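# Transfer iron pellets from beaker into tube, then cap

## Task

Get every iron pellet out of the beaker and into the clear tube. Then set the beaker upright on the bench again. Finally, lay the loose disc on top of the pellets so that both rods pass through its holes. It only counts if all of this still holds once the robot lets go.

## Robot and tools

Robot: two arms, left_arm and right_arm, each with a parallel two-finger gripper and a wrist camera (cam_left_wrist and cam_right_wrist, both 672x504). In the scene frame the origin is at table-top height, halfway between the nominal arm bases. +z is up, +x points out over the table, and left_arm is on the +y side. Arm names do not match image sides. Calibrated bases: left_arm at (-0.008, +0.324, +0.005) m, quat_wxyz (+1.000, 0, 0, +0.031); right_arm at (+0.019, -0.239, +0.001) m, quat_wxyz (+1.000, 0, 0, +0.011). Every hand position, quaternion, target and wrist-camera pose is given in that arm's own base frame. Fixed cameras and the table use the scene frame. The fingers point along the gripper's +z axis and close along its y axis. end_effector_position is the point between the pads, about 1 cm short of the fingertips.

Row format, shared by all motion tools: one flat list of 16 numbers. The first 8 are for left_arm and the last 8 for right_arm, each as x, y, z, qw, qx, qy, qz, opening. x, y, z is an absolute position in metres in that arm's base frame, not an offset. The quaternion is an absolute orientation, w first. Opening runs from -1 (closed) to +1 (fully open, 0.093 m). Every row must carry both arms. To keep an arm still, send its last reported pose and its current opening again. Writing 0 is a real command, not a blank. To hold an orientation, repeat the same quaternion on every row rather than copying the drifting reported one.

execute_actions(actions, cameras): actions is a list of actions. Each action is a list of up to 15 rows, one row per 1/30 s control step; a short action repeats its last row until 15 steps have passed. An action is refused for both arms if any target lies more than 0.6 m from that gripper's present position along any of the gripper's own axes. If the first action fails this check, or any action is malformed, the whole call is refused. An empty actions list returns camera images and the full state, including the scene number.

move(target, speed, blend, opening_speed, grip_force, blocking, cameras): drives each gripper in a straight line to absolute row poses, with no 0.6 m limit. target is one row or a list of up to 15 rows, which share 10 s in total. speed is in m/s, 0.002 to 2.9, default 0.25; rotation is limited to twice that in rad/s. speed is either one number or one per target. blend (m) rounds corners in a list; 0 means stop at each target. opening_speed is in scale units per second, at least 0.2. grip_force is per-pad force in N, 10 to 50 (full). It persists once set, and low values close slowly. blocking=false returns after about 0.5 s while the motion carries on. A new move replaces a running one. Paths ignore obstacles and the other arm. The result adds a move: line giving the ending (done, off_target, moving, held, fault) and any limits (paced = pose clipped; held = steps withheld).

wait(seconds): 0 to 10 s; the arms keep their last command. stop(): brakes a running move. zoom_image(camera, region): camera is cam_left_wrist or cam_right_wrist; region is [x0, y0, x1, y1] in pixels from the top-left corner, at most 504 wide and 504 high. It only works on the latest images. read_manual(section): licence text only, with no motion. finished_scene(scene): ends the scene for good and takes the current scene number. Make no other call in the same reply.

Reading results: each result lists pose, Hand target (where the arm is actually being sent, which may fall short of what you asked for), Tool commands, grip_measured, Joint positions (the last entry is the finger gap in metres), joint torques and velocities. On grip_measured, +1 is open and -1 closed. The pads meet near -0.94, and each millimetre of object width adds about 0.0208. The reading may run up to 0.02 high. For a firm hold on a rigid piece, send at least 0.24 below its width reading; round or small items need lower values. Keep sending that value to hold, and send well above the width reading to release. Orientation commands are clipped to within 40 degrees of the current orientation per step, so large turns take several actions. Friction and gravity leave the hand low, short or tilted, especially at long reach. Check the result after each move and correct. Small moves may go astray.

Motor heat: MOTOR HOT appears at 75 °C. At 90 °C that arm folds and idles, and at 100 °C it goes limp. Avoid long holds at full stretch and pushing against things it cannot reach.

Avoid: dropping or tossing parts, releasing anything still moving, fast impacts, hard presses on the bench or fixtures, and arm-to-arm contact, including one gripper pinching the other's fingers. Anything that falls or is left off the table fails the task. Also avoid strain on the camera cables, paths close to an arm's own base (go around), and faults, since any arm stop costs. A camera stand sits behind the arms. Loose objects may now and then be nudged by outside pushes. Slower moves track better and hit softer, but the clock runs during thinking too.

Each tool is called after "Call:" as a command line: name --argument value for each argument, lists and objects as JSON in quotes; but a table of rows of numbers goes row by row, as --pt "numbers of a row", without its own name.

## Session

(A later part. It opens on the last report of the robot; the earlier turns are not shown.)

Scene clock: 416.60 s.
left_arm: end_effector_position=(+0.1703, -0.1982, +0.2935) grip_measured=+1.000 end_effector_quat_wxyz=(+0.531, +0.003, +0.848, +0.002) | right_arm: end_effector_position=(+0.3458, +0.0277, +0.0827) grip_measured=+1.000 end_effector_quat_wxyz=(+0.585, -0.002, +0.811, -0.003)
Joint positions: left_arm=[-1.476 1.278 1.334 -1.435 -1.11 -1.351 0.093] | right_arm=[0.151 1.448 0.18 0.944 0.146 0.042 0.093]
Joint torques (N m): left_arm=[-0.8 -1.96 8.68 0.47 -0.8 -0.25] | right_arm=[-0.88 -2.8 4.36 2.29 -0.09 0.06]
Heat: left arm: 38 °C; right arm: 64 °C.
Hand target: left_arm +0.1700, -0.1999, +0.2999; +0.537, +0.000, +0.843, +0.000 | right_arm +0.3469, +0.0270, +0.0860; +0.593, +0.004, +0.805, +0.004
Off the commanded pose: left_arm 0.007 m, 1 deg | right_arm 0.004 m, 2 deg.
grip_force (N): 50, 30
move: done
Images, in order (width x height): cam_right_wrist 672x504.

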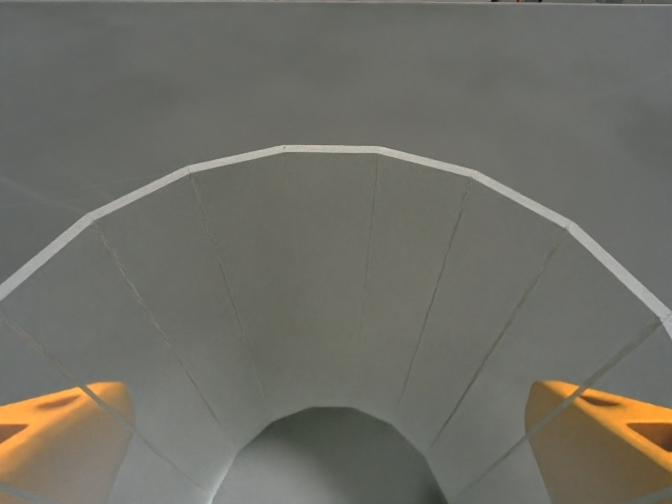

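Call:
move --pt "0.2 -0.16 0.3 0.4 0 0.917 0 1 0.335 0.0277 0.125 0.57 0 0.8216 0 1" --pt "0.25 -0.14 0.22 0.2 0 0.98 0 1 0.3 0.0277 0.17 0.53 0 0.848 0 1" --pt "0.298 -0.134 0.13 0 0 1 0 1 0.25 0.0 0.25 0.609 0 0.793 0 1" --speed '[0.08,0.15,0.25]' --cameras '["all"]'

Scene clock: 436.33 s.
left_arm: end_effector_position=(+0.2966, -0.1330, +0.1260) grip_measured=+1.000 end_effector_quat_wxyz=(+0.003, -0.004, +1.000, +0.006) | right_arm: end_effector_position=(+0.2505, +0.0000, +0.2340) grip_measured=+1.000 end_effector_quat_wxyz=(+0.594, +0.004, +0.804, +0.001)
Joint positions: left_arm=[-0.428 1.772 1.517 -1.315 -0.013 -0.436 0.093] | right_arm=[0.008 0.431 0.52 -0.388 0.011 0.01 0.093]
Joint torques (N m): left_arm=[0.43 -6.17 8.69 0.2 0.14 0.08] | right_arm=[-0.77 0.8 9.77 2.08 -0.1 -0.17]
Heat: left arm: 39 °C; right arm: 65 °C.
Hand target: left_arm +0.2980, -0.1340, +0.1300; +0.000, +0.000, +1.000, +0.000 | right_arm +0.2497, +0.0000, +0.2499; +0.609, +0.000, +0.793, +0.000
Off the commanded pose: left_arm 0.004 m, 1 deg | right_arm 0.016 m, 2 deg.
grip_force (N): 50, 30
move: off_target (right_arm)

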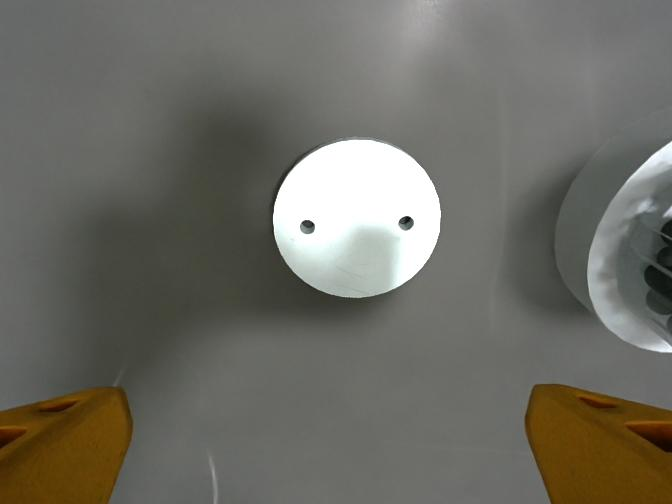

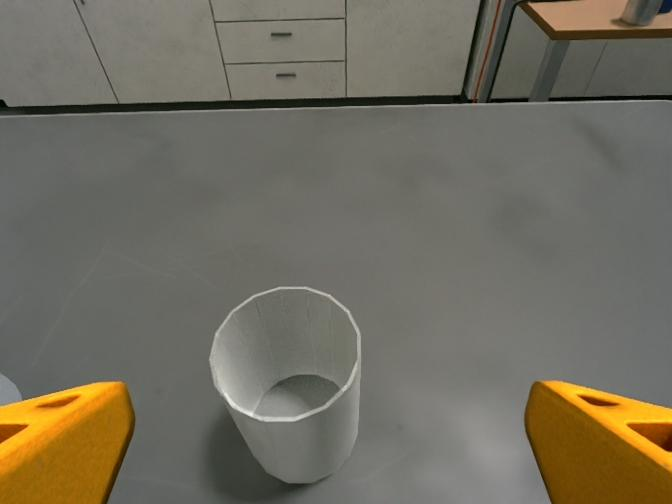

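Call:
move --target '[0.304,-0.1435,0.065,0,0,1,0,1,0.25,0.0,0.25,0.609,0,0.793,0,1]' --cameras '["cam_left_wrist"]'

Scene clock: 452.90 s.
left_arm: end_effector_position=(+0.3019, -0.1373, +0.0673) grip_measured=+1.000 end_effector_quat_wxyz=(-0.004, -0.001, +1.000, +0.008) | right_arm: end_effector_position=(+0.2504, +0.0001, +0.2337) grip_measured=+1.000 end_effector_quat_wxyz=(+0.594, +0.004, +0.805, +0.001)
Joint positions: left_arm=[-0.433 1.838 1.364 -1.111 -0.011 -0.436 0.093] | right_arm=[0.008 0.431 0.52 -0.389 0.011 0.01 0.093]
Joint torques (N m): left_arm=[-0.87 -6.58 6.38 0.54 0.13 -0.13] | right_arm=[-0.79 0.77 9.77 2.06 -0.11 -0.17]
Heat: left arm: 41 °C; right arm: 62 °C.
Hand target: left_arm +0.3039, -0.1434, +0.0651; +0.000, +0.000, +1.000, +0.000 | right_arm +0.2496, +0.0000, +0.2499; +0.609, +0.000, +0.793, +0.000
Off the commanded pose: left_arm 0.007 m, 1 deg | right_arm 0.016 m, 2 deg.
grip_force (N): 50, 30
move: off_target (right_arm)
Images, in order (width x height): cam_left_wrist 672x504.

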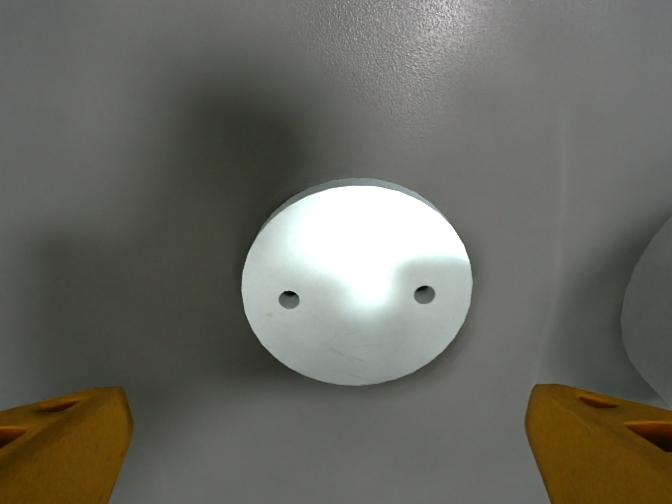

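Call:
move --pt "0.308 -0.152 0.05 0.002 0 1 -0.004 1 0.25 0.0 0.25 0.609 0 0.793 0 1" --pt "0.308 -0.15 0.02 0.002 0 1 -0.004 1 0.25 0.0 0.25 0.609 0 0.793 0 1" --speed '[0.15,0.06]' --cameras '["cam_left_wrist"]'

Scene clock: 460.27 s.
left_arm: end_effector_position=(+0.3067, -0.1465, +0.0248) grip_measured=+1.000 end_effector_quat_wxyz=(+0.002, +0.003, +1.000, +0.002) | right_arm: end_effector_position=(+0.2504, +0.0001, +0.2337) grip_measured=+1.000 end_effector_quat_wxyz=(+0.594, +0.004, +0.805, +0.001)
Joint positions: left_arm=[-0.449 1.904 1.274 -0.94 -0.006 -0.442 0.093] | right_arm=[0.008 0.431 0.52 -0.389 0.011 0.01 0.093]
Joint torques (N m): left_arm=[-0.24 -6.43 5.83 0.57 0.14 -0.18] | right_arm=[-0.79 0.77 9.76 2.06 -0.11 -0.17]
Heat: left arm: 41 °C; right arm: 61 °C.
Hand target: left_arm +0.3079, -0.1499, +0.0201; +0.002, +0.000, +1.000, -0.004 | right_arm +0.2496, +0.0000, +0.2499; +0.609, +0.000, +0.793, +0.000
Off the commanded pose: left_arm 0.006 m, 1 deg | right_arm 0.016 m, 2 deg.
grip_force (N): 50, 30
move: off_target (right_arm)
Images, in order (width x height): cam_left_wrist 672x504.

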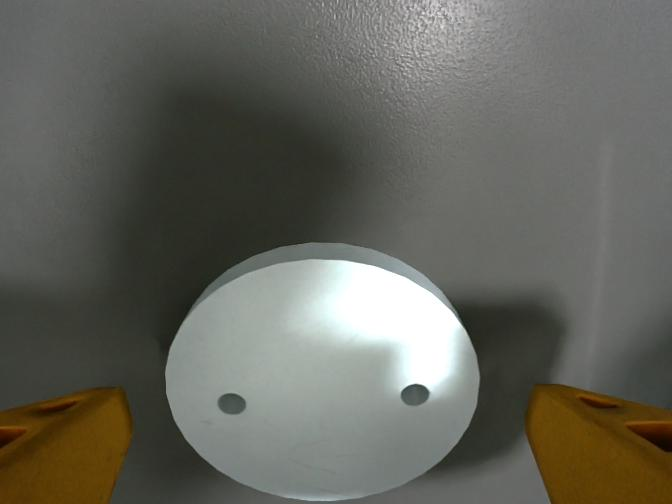

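Call:
move --target '[0.308,-0.148,0.004,0.002,0,1,-0.004,1,0.25,0.0,0.25,0.609,0,0.793,0,1]' --speed 0.04 --cameras '["cam_left_wrist"]'

Scene clock: 467.73 s.
left_arm: end_effector_position=(+0.3069, -0.1468, +0.0100) grip_measured=+1.000 end_effector_quat_wxyz=(+0.004, +0.003, +1.000, +0.001) | right_arm: end_effector_position=(+0.2504, +0.0001, +0.2337) grip_measured=+1.000 end_effector_quat_wxyz=(+0.594, +0.004, +0.805, +0.001)
Joint positions: left_arm=[-0.449 1.924 1.238 -0.879 -0.005 -0.442 0.093] | right_arm=[0.008 0.431 0.52 -0.389 0.011 0.01 0.093]
Joint torques (N m): left_arm=[0.27 -6.3 5.53 0.6 0.12 -0.11] | right_arm=[-0.79 0.77 9.77 2.06 -0.11 -0.17]
Heat: left arm: 40 °C; right arm: 61 °C.
Hand target: left_arm +0.3078, -0.1480, +0.0041; +0.002, +0.000, +1.000, -0.004 | right_arm +0.2496, +0.0000, +0.2499; +0.609, +0.000, +0.793, +0.000
Off the commanded pose: left_arm 0.006 m, 1 deg | right_arm 0.016 m, 2 deg.
grip_force (N): 50, 30
move: off_target (right_arm)
Images, in order (width x height): cam_left_wrist 672x504.

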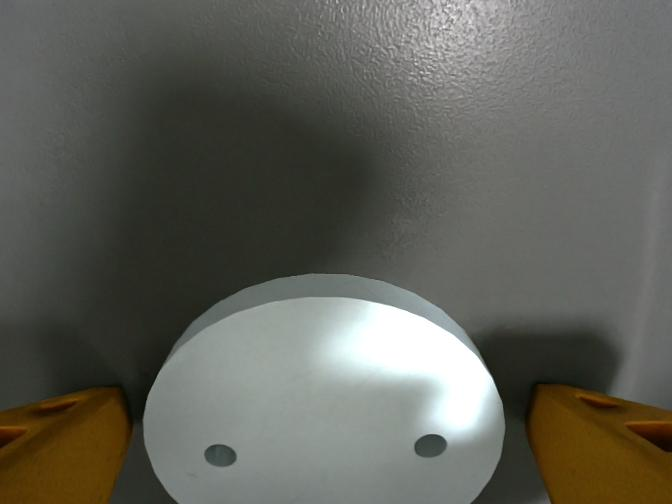

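Call:
move --target '[0.308,-0.148,0.009,0.002,0,1,-0.004,0.3,0.25,0.0,0.25,0.609,0,0.793,0,1]' --grip_force '[30,50]'

Call:
move --target '[0.308,-0.148,0.2,0.002,0,1,-0.004,0.3,0.25,0.0,0.25,0.609,0,0.793,0,1]' --speed 0.15 --cameras '["cam_left_wrist"]'

Scene clock: 480.67 s.
left_arm: end_effector_position=(+0.3070, -0.1469, +0.0100) grip_measured=+0.586 end_effector_quat_wxyz=(+0.004, +0.003, +1.000, +0.001) | right_arm: end_effector_position=(+0.2503, +0.0001, +0.2336) grip_measured=+1.000 end_effector_quat_wxyz=(+0.593, +0.004, +0.805, +0.001)
Joint positions: left_arm=[-0.449 1.924 1.238 -0.879 -0.005 -0.442 0.073] | right_arm=[0.008 0.431 0.52 -0.39 0.011 0.01 0.093]
Joint torques (N m): left_arm=[0.27 -6.93 6.45 0.41 0.13 -0.11] | right_arm=[-0.77 0.76 9.77 2.07 -0.11 -0.17]
Heat: left arm: 39 °C; right arm: 60 °C.
Hand target: left_arm +0.3080, -0.1480, +0.0090; +0.002, +0.000, +1.000, -0.004 | right_arm +0.2496, +0.0000, +0.2499; +0.609, +0.000, +0.793, +0.000
Off the commanded pose: left_arm 0.002 m, 1 deg | right_arm 0.016 m, 2 deg.
grip_force (N): 30, 50
move: off_target (right_arm)

Scene clock: 482.67 s.
left_arm: end_effector_position=(+0.3108, -0.1487, +0.1904) grip_measured=+0.578 end_effector_quat_wxyz=(+0.013, +0.003, +1.000, -0.003) | right_arm: end_effector_position=(+0.2503, +0.0001, +0.2336) grip_measured=+1.000 end_effector_quat_wxyz=(+0.593, +0.004, +0.805, +0.001)
Joint positions: left_arm=[-0.449 1.858 1.883 -1.57 -0.005 -0.442 0.073] | right_arm=[0.008 0.431 0.52 -0.39 0.011 0.01 0.093]
Joint torques (N m): left_arm=[0.27 -8.39 7.76 0.24 0.13 -0.11] | right_arm=[-0.77 0.76 9.77 2.06 -0.11 -0.17]
Heat: left arm: 39 °C; right arm: 60 °C.
Hand target: left_arm +0.3078, -0.1480, +0.1994; +0.017, +0.000, +1.000, -0.011 | right_arm +0.2496, +0.0000, +0.2499; +0.609, +0.000, +0.793, +0.000
Off the commanded pose: left_arm 0.010 m, 1 deg | right_arm 0.016 m, 2 deg.
joint sent to its limit (left arm) — joint 4 (wrist pitch), lower limit. The joint targets still meet the commanded pose.
grip_force (N): 30, 50
move: off_target (right_arm)
Images, in order (width x height): cam_left_wrist 672x504.

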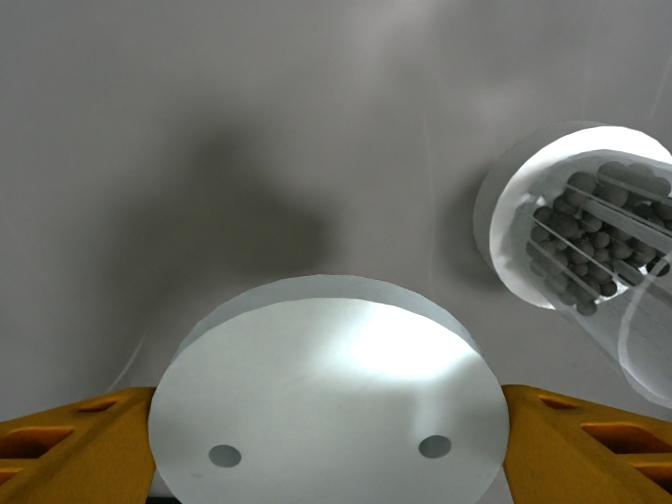

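Call:
move --pt "0.265 -0.2 0.2 0 0.26 0.966 0 0.3 0.25 0.0 0.25 0.609 0 0.793 0 1" --pt "0.269 -0.239 0.175 0 0.5053 0.863 0 0.3 0.25 0.0 0.25 0.609 0 0.793 0 1" --speed 0.2 --cameras '["cam_left_wrist"]'

Scene clock: 504.27 s.
left_arm: end_effector_position=(+0.2648, -0.2313, +0.1729) grip_measured=+0.578 end_effector_quat_wxyz=(-0.011, +0.497, +0.868, +0.005) | right_arm: end_effector_position=(+0.2503, +0.0001, +0.2336) grip_measured=+1.000 end_effector_quat_wxyz=(+0.593, +0.004, +0.805, +0.001)
Joint positions: left_arm=[-0.72 1.923 1.898 -1.571 -0.005 0.319 0.073] | right_arm=[0.008 0.431 0.52 -0.39 0.011 0.01 0.093]
Joint torques (N m): left_arm=[-0.66 -6.75 8.61 0.43 0.11 0.09] | right_arm=[-0.77 0.76 9.77 2.06 -0.11 -0.17]
Heat: left arm: 39 °C; right arm: 59 °C.
Hand target: left_arm +0.2689, -0.2389, +0.1751; +0.000, +0.505, +0.863, +0.000 | right_arm +0.2496, +0.0000, +0.2499; +0.609, +0.000, +0.793, +0.000
Off the commanded pose: left_arm 0.009 m, 2 deg | right_arm 0.016 m, 2 deg.
grip_force (N): 30, 50
move: off_target (right_arm)
Images, in order (width x height): cam_left_wrist 672x504.

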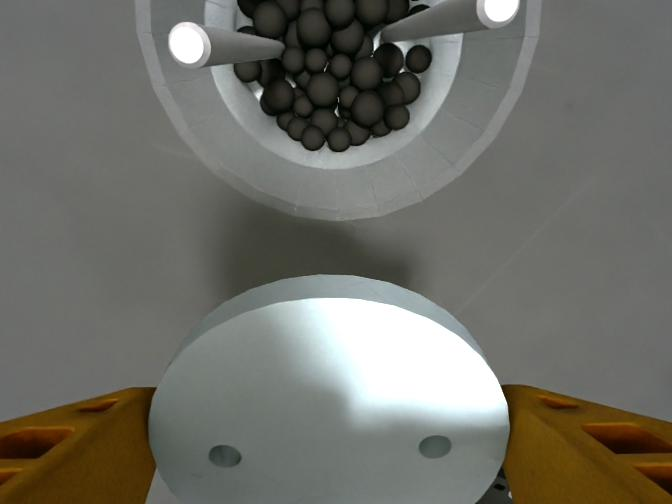

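Call:
move --pt "0.269 -0.239 0.205 0 0.4848 0.8746 0 0.3 0.25 0.0 0.25 0.609 0 0.793 0 1" --pt "0.309 -0.310 0.203 0 0.4848 0.8746 0 0.3 0.225 0.10 0.19 0.622 -0.222 0.727 0.19 1" --speed 0.12 --cameras '["all"]'

Scene clock: 535.43 s.
left_arm: end_effector_position=(+0.3105, -0.3056, +0.2016) grip_measured=+0.578 end_effector_quat_wxyz=(+0.088, +0.485, +0.870, -0.022) | right_arm: end_effector_position=(+0.2248, +0.0963, +0.1867) grip_measured=+1.000 end_effector_quat_wxyz=(+0.616, -0.209, +0.736, +0.188)
Joint positions: left_arm=[-0.779 2.14 2.325 -1.575 -0.005 0.239 0.073] | right_arm=[0.073 0.265 0.213 -0.142 -0.492 -0.074 0.093]
Joint torques (N m): left_arm=[-0.88 -8.08 8.61 0.64 0.09 -0.23] | right_arm=[0.44 2.18 7.06 2.2 -0.22 -0.2]
Heat: left arm: 41 °C; right arm: 59 °C.
Hand target: left_arm +0.3087, -0.3097, +0.2025; +0.087, +0.483, +0.871, -0.024 | right_arm +0.2247, +0.0998, +0.1900; +0.622, -0.222, +0.727, +0.190
Off the commanded pose: left_arm 0.005 m, 10 deg | right_arm 0.005 m, 2 deg.
joint sent to its limit (left arm) — joint 4 (wrist pitch), lower limit. The joint targets are off in orientation, not in position.
grip_force (N): 30, 50
move: off_target (left_arm)

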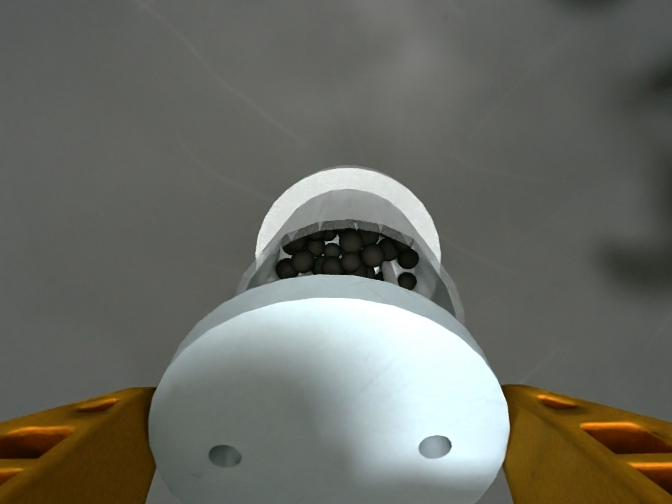

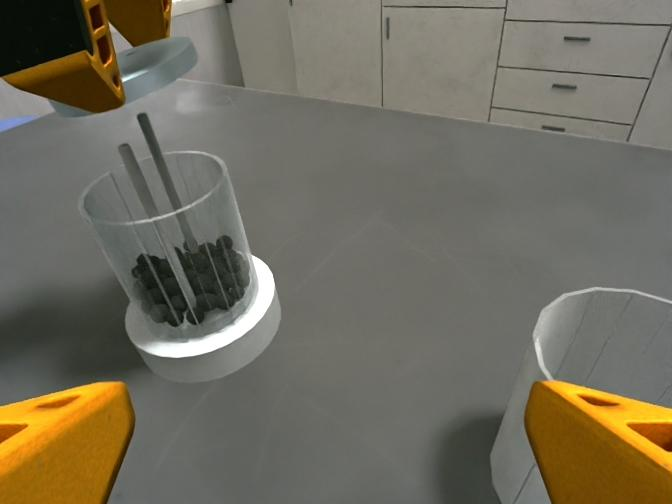

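Call:
move --pt "0.269 -0.235 0.203 0 0.4848 0.8746 0 0.3 0.225 0.10 0.19 0.622 -0.222 0.727 0.19 1" --pt "0.300 -0.145 0.1 0 0.2164 0.9763 0 0.3 0.225 0.10 0.19 0.622 -0.222 0.727 0.19 1" --pt "0.300 -0.147 0.03 0 0.2164 0.9763 0 0.3 0.225 0.10 0.19 0.622 -0.222 0.727 0.19 1" --speed '[0.15,0.2,0.15]'

Call:
move --target '[0.300,-0.147,0.006,0,0.2164,0.9763,0,0.3,0.225,0.10,0.19,0.622,-0.222,0.727,0.19,1]' --speed 0.04 --cameras '["cam_left_wrist"]'

Scene clock: 566.60 s.
left_arm: end_effector_position=(+0.2970, -0.1439, +0.0327) grip_measured=+0.578 end_effector_quat_wxyz=(-0.006, +0.222, +0.975, +0.004) | right_arm: end_effector_position=(+0.2249, +0.0963, +0.1869) grip_measured=+1.000 end_effector_quat_wxyz=(+0.616, -0.209, +0.736, +0.188)
Joint positions: left_arm=[-0.454 1.87 1.262 -0.975 -0.005 -0.006 0.073] | right_arm=[0.073 0.265 0.213 -0.141 -0.492 -0.074 0.093]
Joint torques (N m): left_arm=[-0.23 -6.52 6.15 0.55 0.09 -0.23] | right_arm=[0.47 2.22 7.05 2.21 -0.23 -0.2]
Heat: left arm: 41 °C; right arm: 60 °C.
Hand target: left_arm +0.3000, -0.1469, +0.0301; +0.000, +0.216, +0.976, +0.000 | right_arm +0.2247, +0.0998, +0.1899; +0.622, -0.222, +0.727, +0.190
Off the commanded pose: left_arm 0.005 m, 1 deg | right_arm 0.005 m, 2 deg.
grip_force (N): 30, 50
move: done

Scene clock: 567.80 s.
left_arm: end_effector_position=(+0.2982, -0.1445, +0.0103) grip_measured=+0.578 end_effector_quat_wxyz=(-0.003, +0.222, +0.975, +0.003) | right_arm: end_effector_position=(+0.2249, +0.0963, +0.1869) grip_measured=+1.000 end_effector_quat_wxyz=(+0.616, -0.209, +0.736, +0.188)
Joint positions: left_arm=[-0.454 1.904 1.211 -0.885 -0.005 -0.006 0.073] | right_arm=[0.073 0.265 0.213 -0.141 -0.492 -0.074 0.093]
Joint torques (N m): left_arm=[-0.24 -6.35 5.72 0.56 0.09 -0.23] | right_arm=[0.46 2.22 7.08 2.21 -0.23 -0.2]
Heat: left arm: 41 °C; right arm: 60 °C.
Hand target: left_arm +0.2999, -0.1469, +0.0060; +0.000, +0.216, +0.976, +0.000 | right_arm +0.2247, +0.0998, +0.1899; +0.622, -0.222, +0.727, +0.190
Off the commanded pose: left_arm 0.005 m, 1 deg | right_arm 0.005 m, 2 deg.
grip_force (N): 30, 50
move: done
Images, in order (width x height): cam_left_wrist 672x504.

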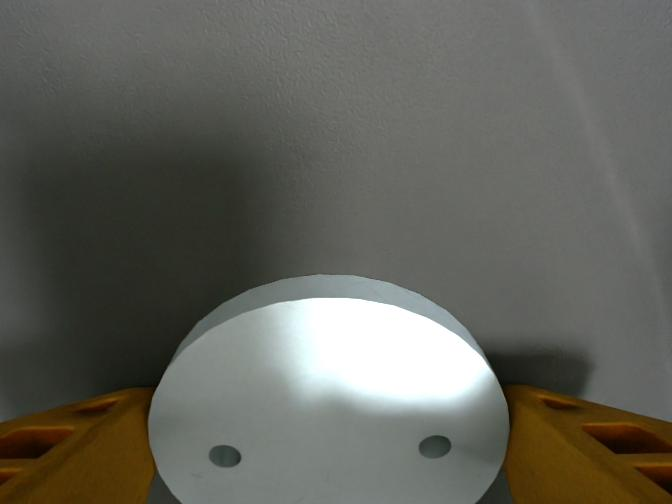

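Call:
move --pt "0.300 -0.147 0.006 0 0.2164 0.9763 0 1 0.225 0.10 0.19 0.622 -0.222 0.727 0.19 1" --pt "0.300 -0.147 0.08 0 0.2164 0.9763 0 1 0.225 0.10 0.19 0.622 -0.222 0.727 0.19 1" --pt "0.248 -0.126 0.085 0.3754 0.18 0.9064 -0.0746 1 0.225 0.10 0.19 0.622 -0.222 0.727 0.19 1" --speed '[0.1,0.08,0.2]' --opening_speed 0.8 --cameras '["cam_left_wrist"]'

Scene clock: 585.40 s.
left_arm: end_effector_position=(+0.2456, -0.1246, +0.0820) grip_measured=+0.999 end_effector_quat_wxyz=(+0.363, +0.186, +0.910, -0.073) | right_arm: end_effector_position=(+0.2249, +0.0963, +0.1869) grip_measured=+1.000 end_effector_quat_wxyz=(+0.616, -0.209, +0.736, +0.188)
Joint positions: left_arm=[-0.519 0.952 0.428 -0.291 -0.081 -0.083 0.093] | right_arm=[0.073 0.265 0.213 -0.141 -0.492 -0.074 0.093]
Joint torques (N m): left_arm=[-0.87 -1.84 7.1 2.02 -0.18 -0.23] | right_arm=[0.46 2.21 7.06 2.21 -0.23 -0.2]
Heat: left arm: 40 °C; right arm: 60 °C.
Hand target: left_arm +0.2479, -0.1259, +0.0851; +0.375, +0.180, +0.906, -0.075 | right_arm +0.2247, +0.0998, +0.1899; +0.622, -0.222, +0.727, +0.190
Off the commanded pose: left_arm 0.004 m, 2 deg | right_arm 0.005 m, 2 deg.
grip_force (N): 30, 50
move: done
Images, in order (width x height): cam_left_wrist 672x504.

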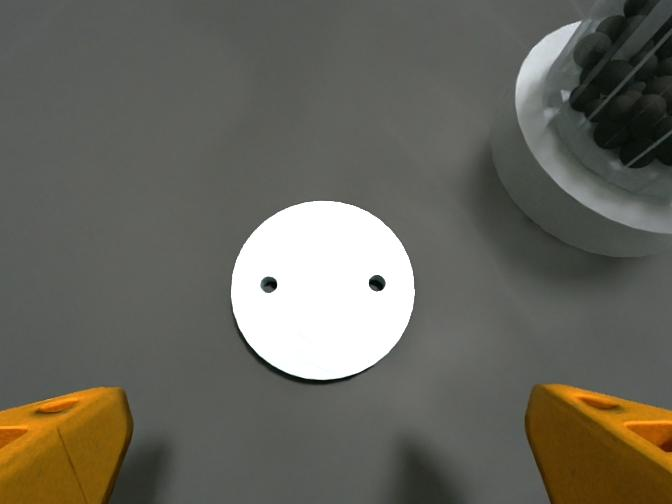

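Call:
move --pt "0.268 -0.13 0.045 0.399 0.178 0.896 -0.0793 1 0.225 0.10 0.19 0.622 -0.222 0.727 0.19 1" --pt "0.299 -0.143 0.017 0.399 0.178 0.896 -0.0793 1 0.225 0.10 0.19 0.622 -0.222 0.727 0.19 1" --speed '[0.15,0.06]' --cameras '["cam_left_wrist"]'

Scene clock: 597.57 s.
left_arm: end_effector_position=(+0.2894, -0.1385, +0.0095) grip_measured=+0.999 end_effector_quat_wxyz=(+0.384, +0.175, +0.904, -0.073) | right_arm: end_effector_position=(+0.2249, +0.0963, +0.1869) grip_measured=+1.000 end_effector_quat_wxyz=(+0.616, -0.209, +0.736, +0.188)
Joint positions: left_arm=[-0.487 1.459 0.317 0.372 -0.078 -0.071 0.093] | right_arm=[0.073 0.265 0.213 -0.141 -0.492 -0.074 0.093]
Joint torques (N m): left_arm=[0.73 -2.76 7.35 2.1 0.13 0.08] | right_arm=[0.46 2.22 7.06 2.21 -0.23 -0.2]
Heat: left arm: 40 °C; right arm: 60 °C.
Hand target: left_arm +0.2985, -0.1427, +0.0172; +0.399, +0.178, +0.896, -0.079 | right_arm +0.2247, +0.0998, +0.1899; +0.622, -0.222, +0.727, +0.190
Off the commanded pose: left_arm 0.013 m, 2 deg | right_arm 0.005 m, 2 deg.
grip_force (N): 30, 50
move: off_target (left_arm)
Images, in order (width x height): cam_left_wrist 672x504.

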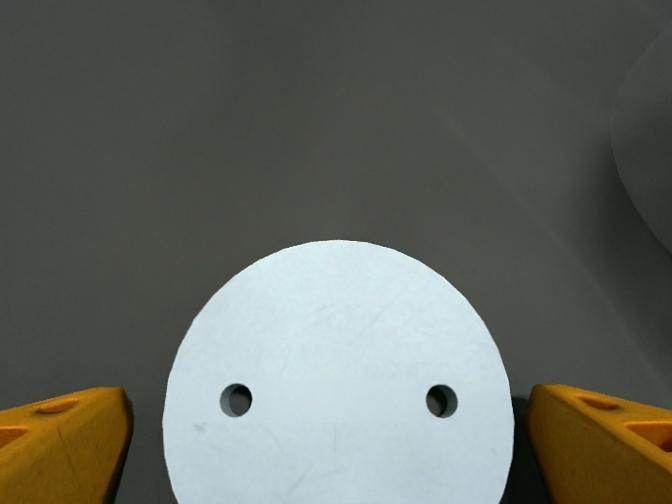

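Call:
move --pt "0.292 -0.140 0.0205 0.399 0.178 0.896 -0.0793 1 0.225 0.10 0.19 0.622 -0.222 0.727 0.19 1" --pt "0.292 -0.140 0.0205 0.399 0.178 0.896 -0.0793 0.3 0.225 0.10 0.19 0.622 -0.222 0.727 0.19 1" --speed 0.06

Call:
move --target '[0.28,-0.150,0.2,0.399,0.178,0.896,-0.0793,0.3,0.225,0.10,0.19,0.622,-0.222,0.727,0.19,1]' --speed 0.15 --cameras '["all"]'

Scene clock: 607.53 s.
left_arm: end_effector_position=(+0.2913, -0.1397, +0.0159) grip_measured=+0.563 end_effector_quat_wxyz=(+0.393, +0.174, +0.899, -0.076) | right_arm: end_effector_position=(+0.2249, +0.0963, +0.1869) grip_measured=+1.000 end_effector_quat_wxyz=(+0.616, -0.209, +0.736, +0.188)
Joint positions: left_arm=[-0.487 1.438 0.317 0.372 -0.077 -0.071 0.072] | right_arm=[0.073 0.265 0.213 -0.141 -0.492 -0.074 0.093]
Joint torques (N m): left_arm=[0.47 -4.75 5.75 1.86 0.11 0.05] | right_arm=[0.46 2.22 7.06 2.22 -0.23 -0.2]
Heat: left arm: 40 °C; right arm: 60 °C.
Hand target: left_arm +0.2920, -0.1400, +0.0204; +0.399, +0.178, +0.896, -0.079 | right_arm +0.2247, +0.0998, +0.1899; +0.622, -0.222, +0.727, +0.190
Off the commanded pose: left_arm 0.005 m, 1 deg | right_arm 0.005 m, 2 deg.
grip_force (N): 30, 50
move: done

Scene clock: 609.57 s.
left_arm: end_effector_position=(+0.2782, -0.1487, +0.1869) grip_measured=+0.554 end_effector_quat_wxyz=(+0.385, +0.185, +0.901, -0.077) | right_arm: end_effector_position=(+0.2249, +0.0963, +0.1869) grip_measured=+1.000 end_effector_quat_wxyz=(+0.616, -0.209, +0.736, +0.188)
Joint positions: left_arm=[-0.547 1.054 0.861 -0.576 -0.106 -0.097 0.072] | right_arm=[0.073 0.265 0.213 -0.141 -0.492 -0.074 0.093]
Joint torques (N m): left_arm=[-0.88 -2.97 10.13 1.8 -0.19 -0.23] | right_arm=[0.47 2.22 7.06 2.21 -0.23 -0.2]
Heat: left arm: 40 °C; right arm: 60 °C.
Hand target: left_arm +0.2798, -0.1499, +0.1999; +0.399, +0.178, +0.896, -0.080 | right_arm +0.2247, +0.0998, +0.1899; +0.622, -0.222, +0.727, +0.190
Off the commanded pose: left_arm 0.013 m, 2 deg | right_arm 0.005 m, 2 deg.
grip_force (N): 30, 50
move: off_target (left_arm)

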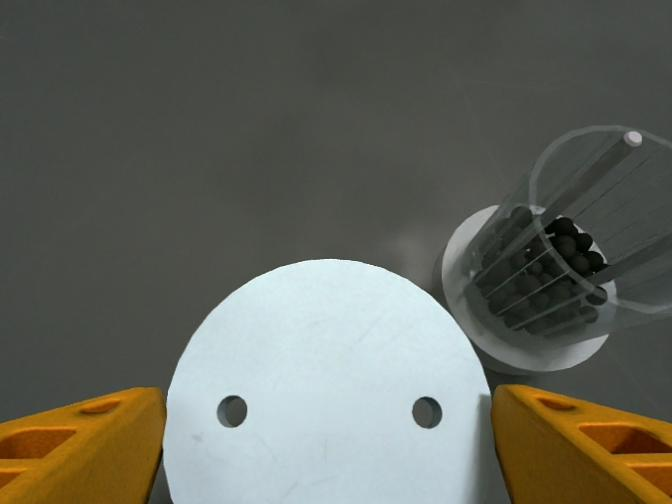

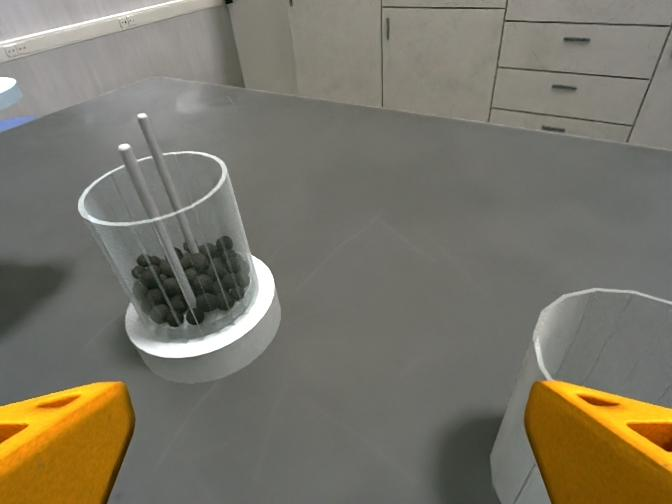

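Call:
move --pt "0.262 -0.234 0.2 0.3885 0.428 0.788 -0.211 0.3 0.225 0.10 0.19 0.622 -0.222 0.727 0.19 1" --pt "0.264 -0.240 0.185 0.3885 0.428 0.788 -0.211 0.3 0.225 0.10 0.19 0.622 -0.222 0.727 0.19 1" --speed 0.15 --cameras '["all"]'

Scene clock: 622.77 s.
left_arm: end_effector_position=(+0.2619, -0.2348, +0.1824) grip_measured=+0.554 end_effector_quat_wxyz=(+0.378, +0.424, +0.796, -0.208) | right_arm: end_effector_position=(+0.2249, +0.0963, +0.1869) grip_measured=+1.000 end_effector_quat_wxyz=(+0.616, -0.209, +0.736, +0.188)
Joint positions: left_arm=[-0.582 1.185 0.861 -0.396 0.315 0.253 0.072] | right_arm=[0.073 0.265 0.213 -0.141 -0.492 -0.074 0.093]
Joint torques (N m): left_arm=[-0.8 -2.73 7.71 2.2 0.23 -0.04] | right_arm=[0.46 2.22 7.06 2.21 -0.23 -0.19]
Heat: left arm: 41 °C; right arm: 60 °C.
Hand target: left_arm +0.2638, -0.2399, +0.1851; +0.388, +0.428, +0.788, -0.211 | right_arm +0.2247, +0.0998, +0.1899; +0.622, -0.222, +0.727, +0.190
Off the commanded pose: left_arm 0.006 m, 2 deg | right_arm 0.005 m, 2 deg.
grip_force (N): 30, 50
move: done

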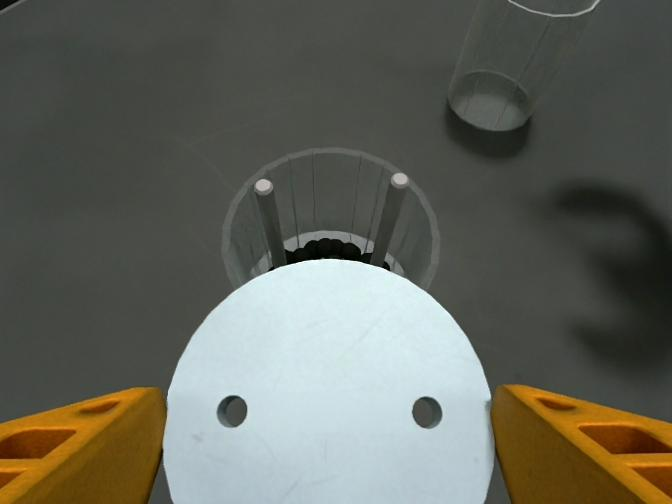

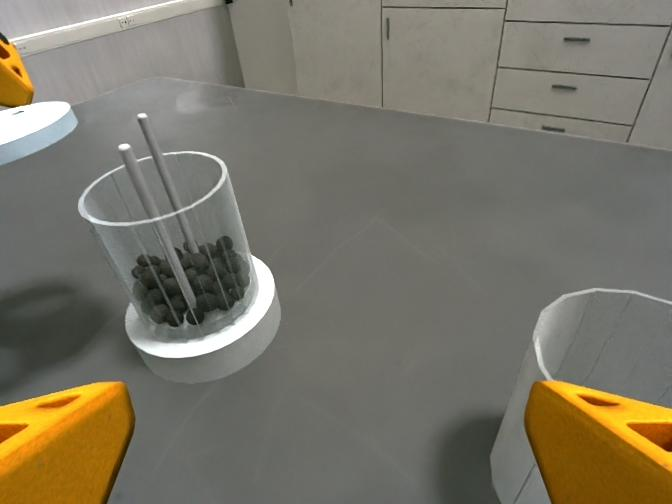

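Call:
move --pt "0.264 -0.238 0.205 0.3885 0.428 0.788 -0.211 0.3 0.225 0.10 0.19 0.622 -0.222 0.727 0.19 1" --pt "0.303 -0.299 0.2 0.3947 0.4037 0.801 -0.199 0.3 0.225 0.10 0.19 0.622 -0.222 0.727 0.19 1" --speed 0.12 --cameras '["all"]'

Call:
zoom_image --camera "cam_left_wrist" --region '[160, 330, 500, 504]'

Scene clock: 653.00 s.
left_arm: end_effector_position=(+0.2941, -0.2901, +0.1843) grip_measured=+0.554 end_effector_quat_wxyz=(+0.370, +0.411, +0.810, -0.195) | right_arm: end_effector_position=(+0.2249, +0.0963, +0.1869) grip_measured=+1.000 end_effector_quat_wxyz=(+0.616, -0.209, +0.736, +0.188)
Joint positions: left_arm=[-0.701 1.427 1.059 -0.356 0.192 0.151 0.072] | right_arm=[0.073 0.265 0.213 -0.141 -0.492 -0.074 0.093]
Joint torques (N m): left_arm=[-0.79 -4.34 10.7 2.23 -0.01 -0.22] | right_arm=[0.46 2.21 7.06 2.21 -0.23 -0.2]
Heat: left arm: 42 °C; right arm: 60 °C.
Hand target: left_arm +0.3022, -0.2983, +0.2003; +0.395, +0.404, +0.801, -0.199 | right_arm +0.2247, +0.0998, +0.1899; +0.622, -0.222, +0.727, +0.190
Off the commanded pose: left_arm 0.020 m, 3 deg | right_arm 0.005 m, 2 deg.
grip_force (N): 30, 50
move: off_target (left_arm)

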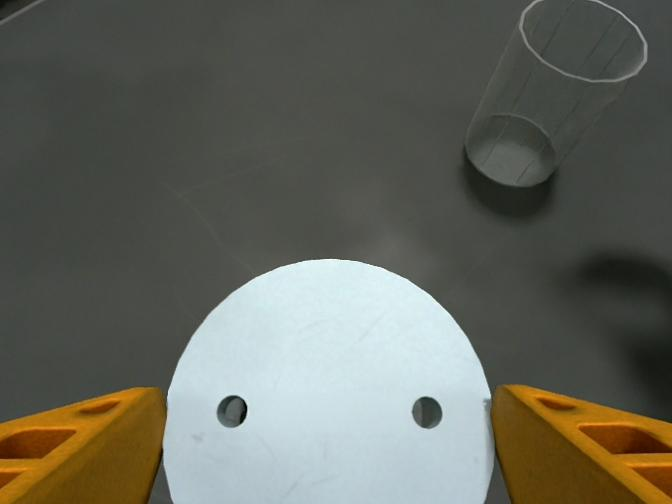

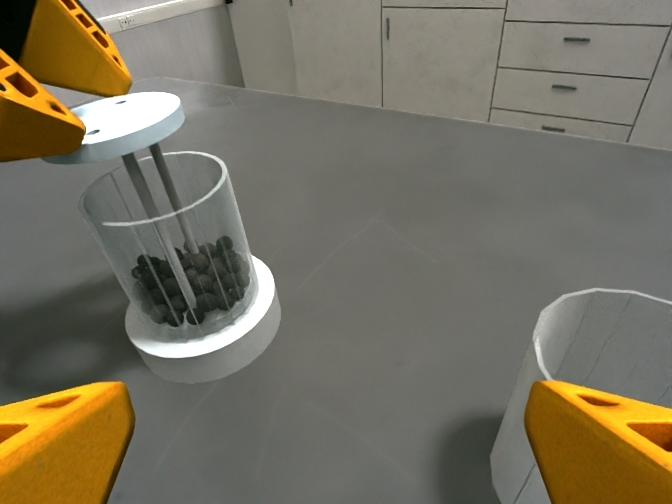

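Scaled by 1.482.

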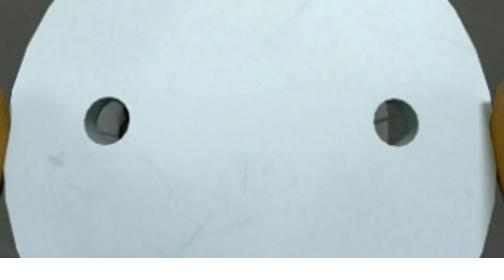

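Call:
move --target '[0.3085,-0.3035,0.211,0.407,0.3934,0.799,-0.2004,0.3,0.225,0.10,0.19,0.622,-0.222,0.727,0.19,1]' --speed 0.1 --cameras '["all"]'

Call:
zoom_image --camera "cam_left_wrist" --region '[160, 330, 500, 504]'

Scene clock: 665.23 s.
left_arm: end_effector_position=(+0.3006, -0.2948, +0.1958) grip_measured=+0.554 end_effector_quat_wxyz=(+0.384, +0.401, +0.808, -0.196) | right_arm: end_effector_position=(+0.2249, +0.0963, +0.1869) grip_measured=+1.000 end_effector_quat_wxyz=(+0.616, -0.209, +0.736, +0.188)
Joint positions: left_arm=[-0.706 1.435 1.09 -0.346 0.175 0.132 0.072] | right_arm=[0.073 0.265 0.213 -0.141 -0.492 -0.074 0.093]
Joint torques (N m): left_arm=[-0.87 -4.44 10.66 2.25 -0.02 -0.23] | right_arm=[0.46 2.22 7.06 2.21 -0.23 -0.2]
Heat: left arm: 43 °C; right arm: 61 °C.
Hand target: left_arm +0.3078, -0.3028, +0.2112; +0.407, +0.394, +0.799, -0.201 | right_arm +0.2247, +0.0998, +0.1899; +0.622, -0.222, +0.727, +0.190
Off the commanded pose: left_arm 0.019 m, 3 deg | right_arm 0.005 m, 2 deg.
grip_force (N): 30, 50
move: off_target (left_arm)

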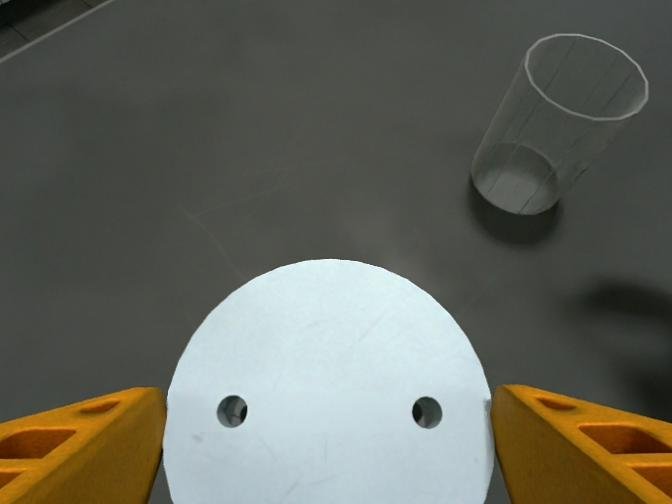

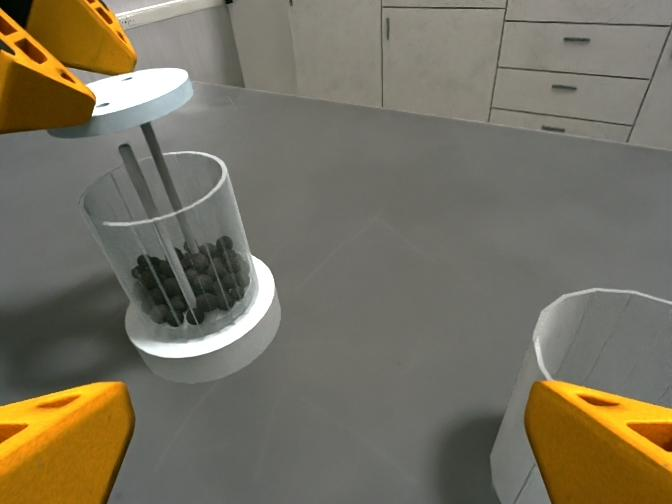

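Scaled by 1.482.

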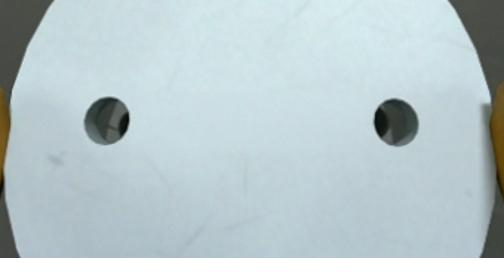

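Call:
zoom_image --camera "cam_left_wrist" --region '[210, 385, 256, 435]'

Call:
zoom_image --camera "cam_left_wrist" --region '[405, 385, 451, 435]'

Call:
zoom_image --camera "cam_right_wrist" --region '[40, 50, 240, 200]'

Scaled by 10.080.

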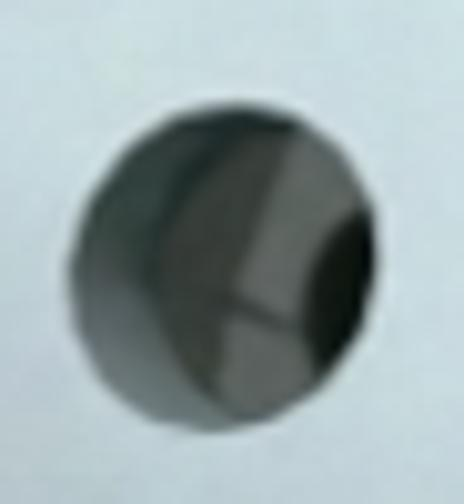

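Scaled by 10.080.

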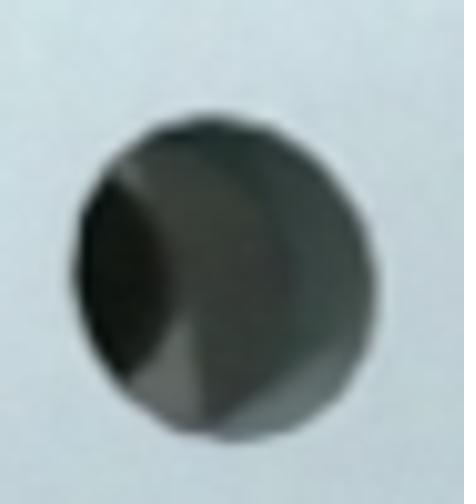

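Scaled by 2.520.

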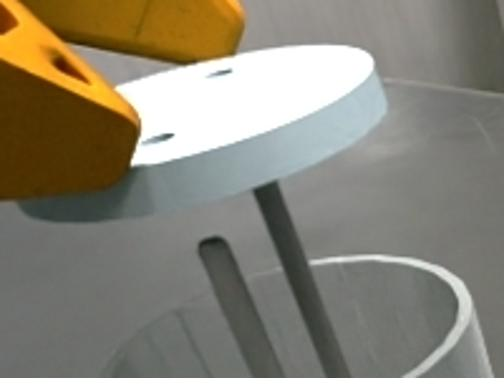

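Call:
move --target '[0.3092,-0.3045,0.202,0.407,0.3934,0.799,-0.2004,0.3,0.225,0.10,0.19,0.622,-0.222,0.727,0.19,1]' --speed 0.06 --cameras '["all"]'

Call:
zoom_image --camera "cam_left_wrist" --region '[210, 385, 256, 435]'

Call:
zoom_image --camera "cam_left_wrist" --region '[405, 385, 451, 435]'

Call:
zoom_image --camera "cam_right_wrist" --region '[40, 50, 240, 200]'

Scene clock: 697.40 s.
left_arm: end_effector_position=(+0.3054, -0.2986, +0.1977) grip_measured=+0.554 end_effector_quat_wxyz=(+0.395, +0.399, +0.804, -0.198) | right_arm: end_effector_position=(+0.2249, +0.0963, +0.1869) grip_measured=+1.000 end_effector_quat_wxyz=(+0.616, -0.209, +0.736, +0.188)
Joint positions: left_arm=[-0.706 1.447 1.09 -0.312 0.174 0.131 0.072] | right_arm=[0.073 0.265 0.213 -0.141 -0.492 -0.074 0.093]
Joint torques (N m): left_arm=[-0.98 -4.57 8.38 2.31 -0.03 -0.22] | right_arm=[0.46 2.21 7.06 2.21 -0.23 -0.2]
Heat: left arm: 48 °C; right arm: 61 °C.
Hand target: left_arm +0.3089, -0.3043, +0.2021; +0.407, +0.394, +0.799, -0.201 | right_arm +0.2247, +0.0998, +0.1899; +0.622, -0.222, +0.727, +0.190
Off the commanded pose: left_arm 0.008 m, 2 deg | right_arm 0.005 m, 2 deg.
grip_force (N): 30, 50
move: done

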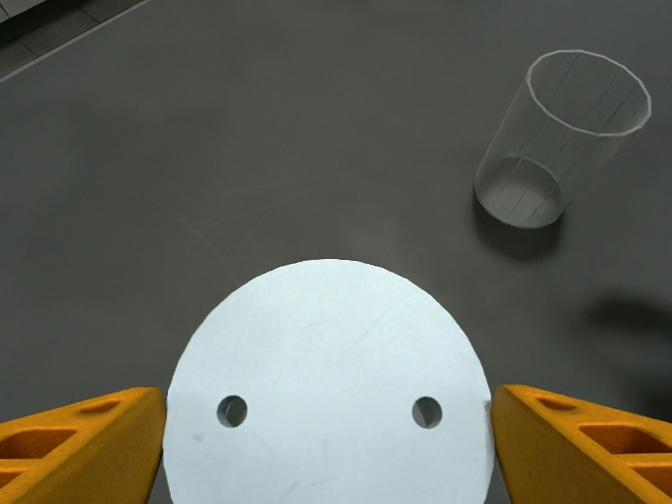

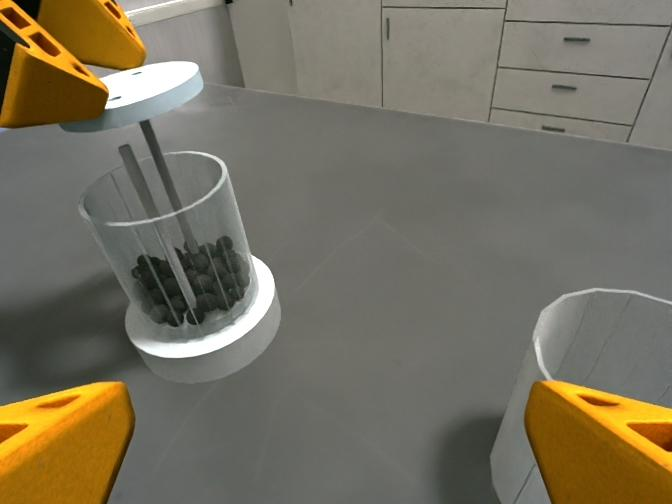

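Scaled by 10.080.

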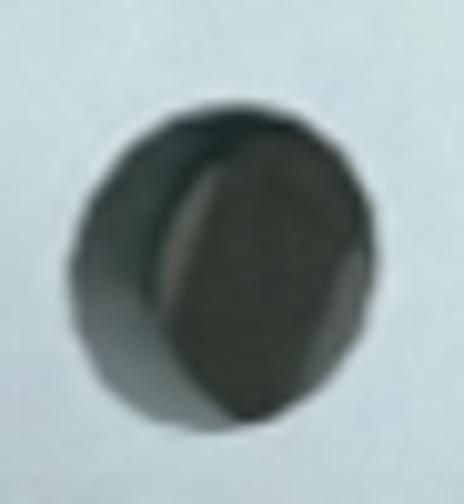

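Scaled by 10.080.

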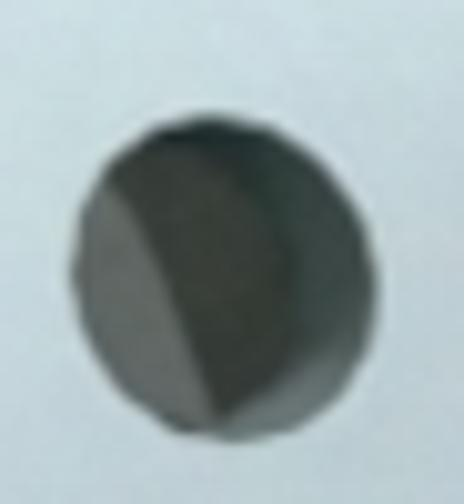

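Scaled by 2.520.

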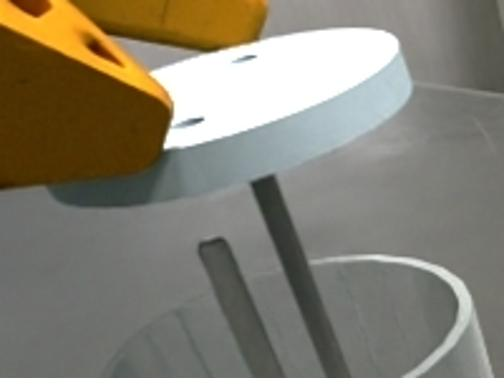

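Call:
move --target '[0.3052,-0.3012,0.2,0.4005,0.3965,0.801,-0.2004,0.3,0.225,0.10,0.19,0.622,-0.222,0.727,0.19,1]' --speed 0.05 --cameras '["all"]'

Call:
zoom_image --camera "cam_left_wrist" --region '[210, 385, 256, 435]'

Call:
zoom_image --camera "cam_left_wrist" --region '[405, 385, 451, 435]'

Call:
zoom_image --camera "cam_right_wrist" --region '[40, 50, 240, 200]'

Scene clock: 724.73 s.
left_arm: end_effector_position=(+0.3055, -0.2986, +0.1978) grip_measured=+0.554 end_effector_quat_wxyz=(+0.395, +0.399, +0.804, -0.198) | right_arm: end_effector_position=(+0.2249, +0.0963, +0.1869) grip_measured=+1.000 end_effector_quat_wxyz=(+0.616, -0.209, +0.736, +0.188)
Joint positions: left_arm=[-0.706 1.447 1.09 -0.311 0.174 0.131 0.072] | right_arm=[0.073 0.265 0.213 -0.141 -0.492 -0.074 0.093]
Joint torques (N m): left_arm=[-0.75 -5.37 7.73 2.12 0.05 -0.17] | right_arm=[0.46 2.22 7.06 2.21 -0.23 -0.2]
Heat: left arm: 47 °C; right arm: 61 °C.
Hand target: left_arm +0.3052, -0.3011, +0.2000; +0.400, +0.397, +0.801, -0.201 | right_arm +0.2247, +0.0998, +0.1899; +0.622, -0.222, +0.727, +0.190
Off the commanded pose: left_arm 0.003 m, 1 deg | right_arm 0.005 m, 2 deg.
grip_force (N): 30, 50
move: done

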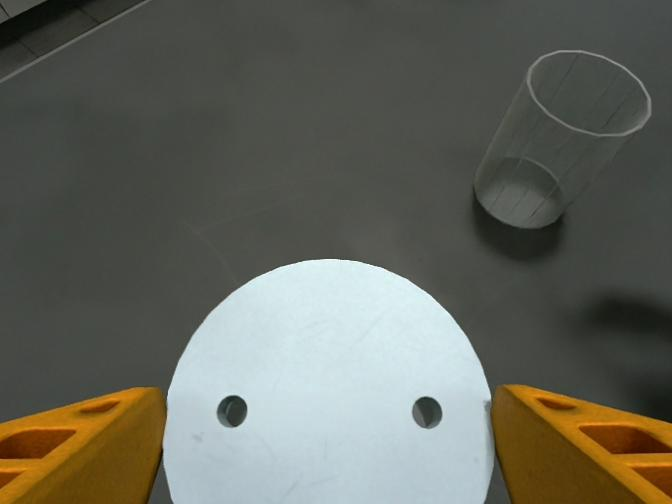

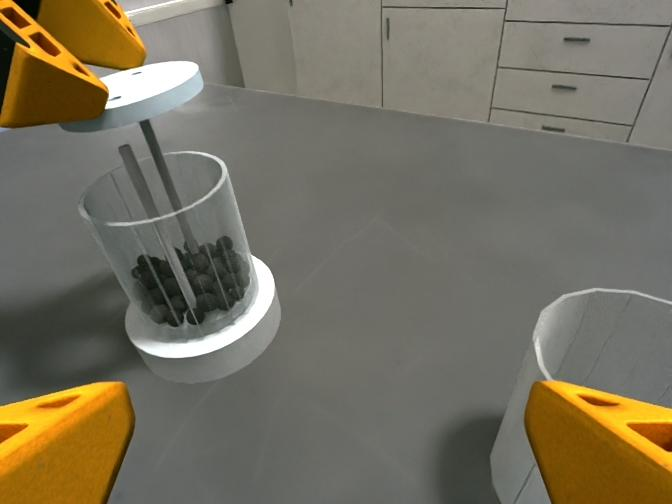

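Scaled by 10.080.

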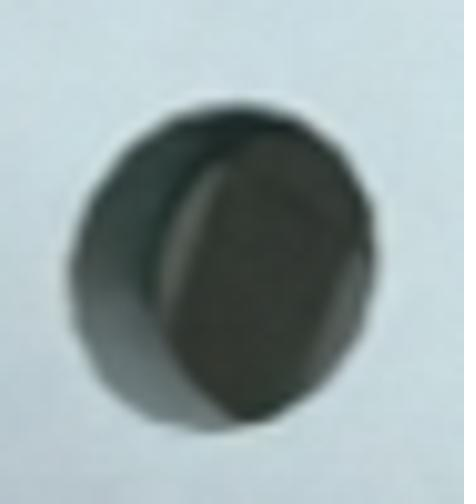

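Scaled by 10.080.

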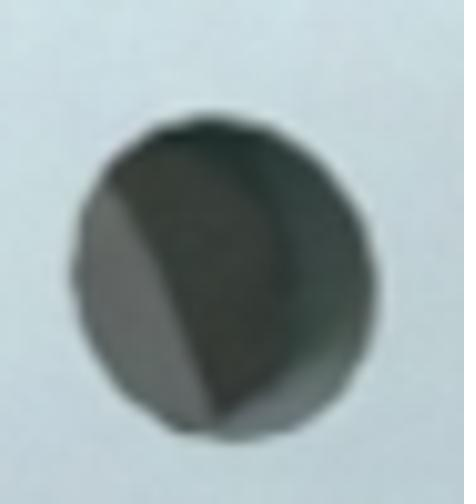

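Scaled by 2.520.

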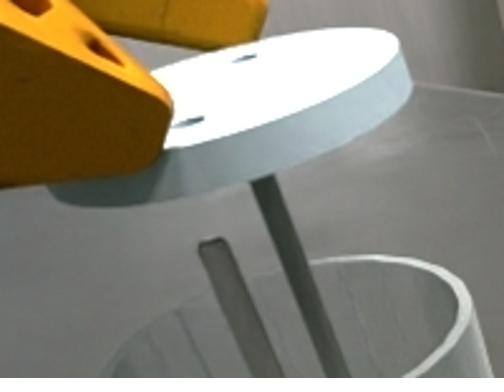

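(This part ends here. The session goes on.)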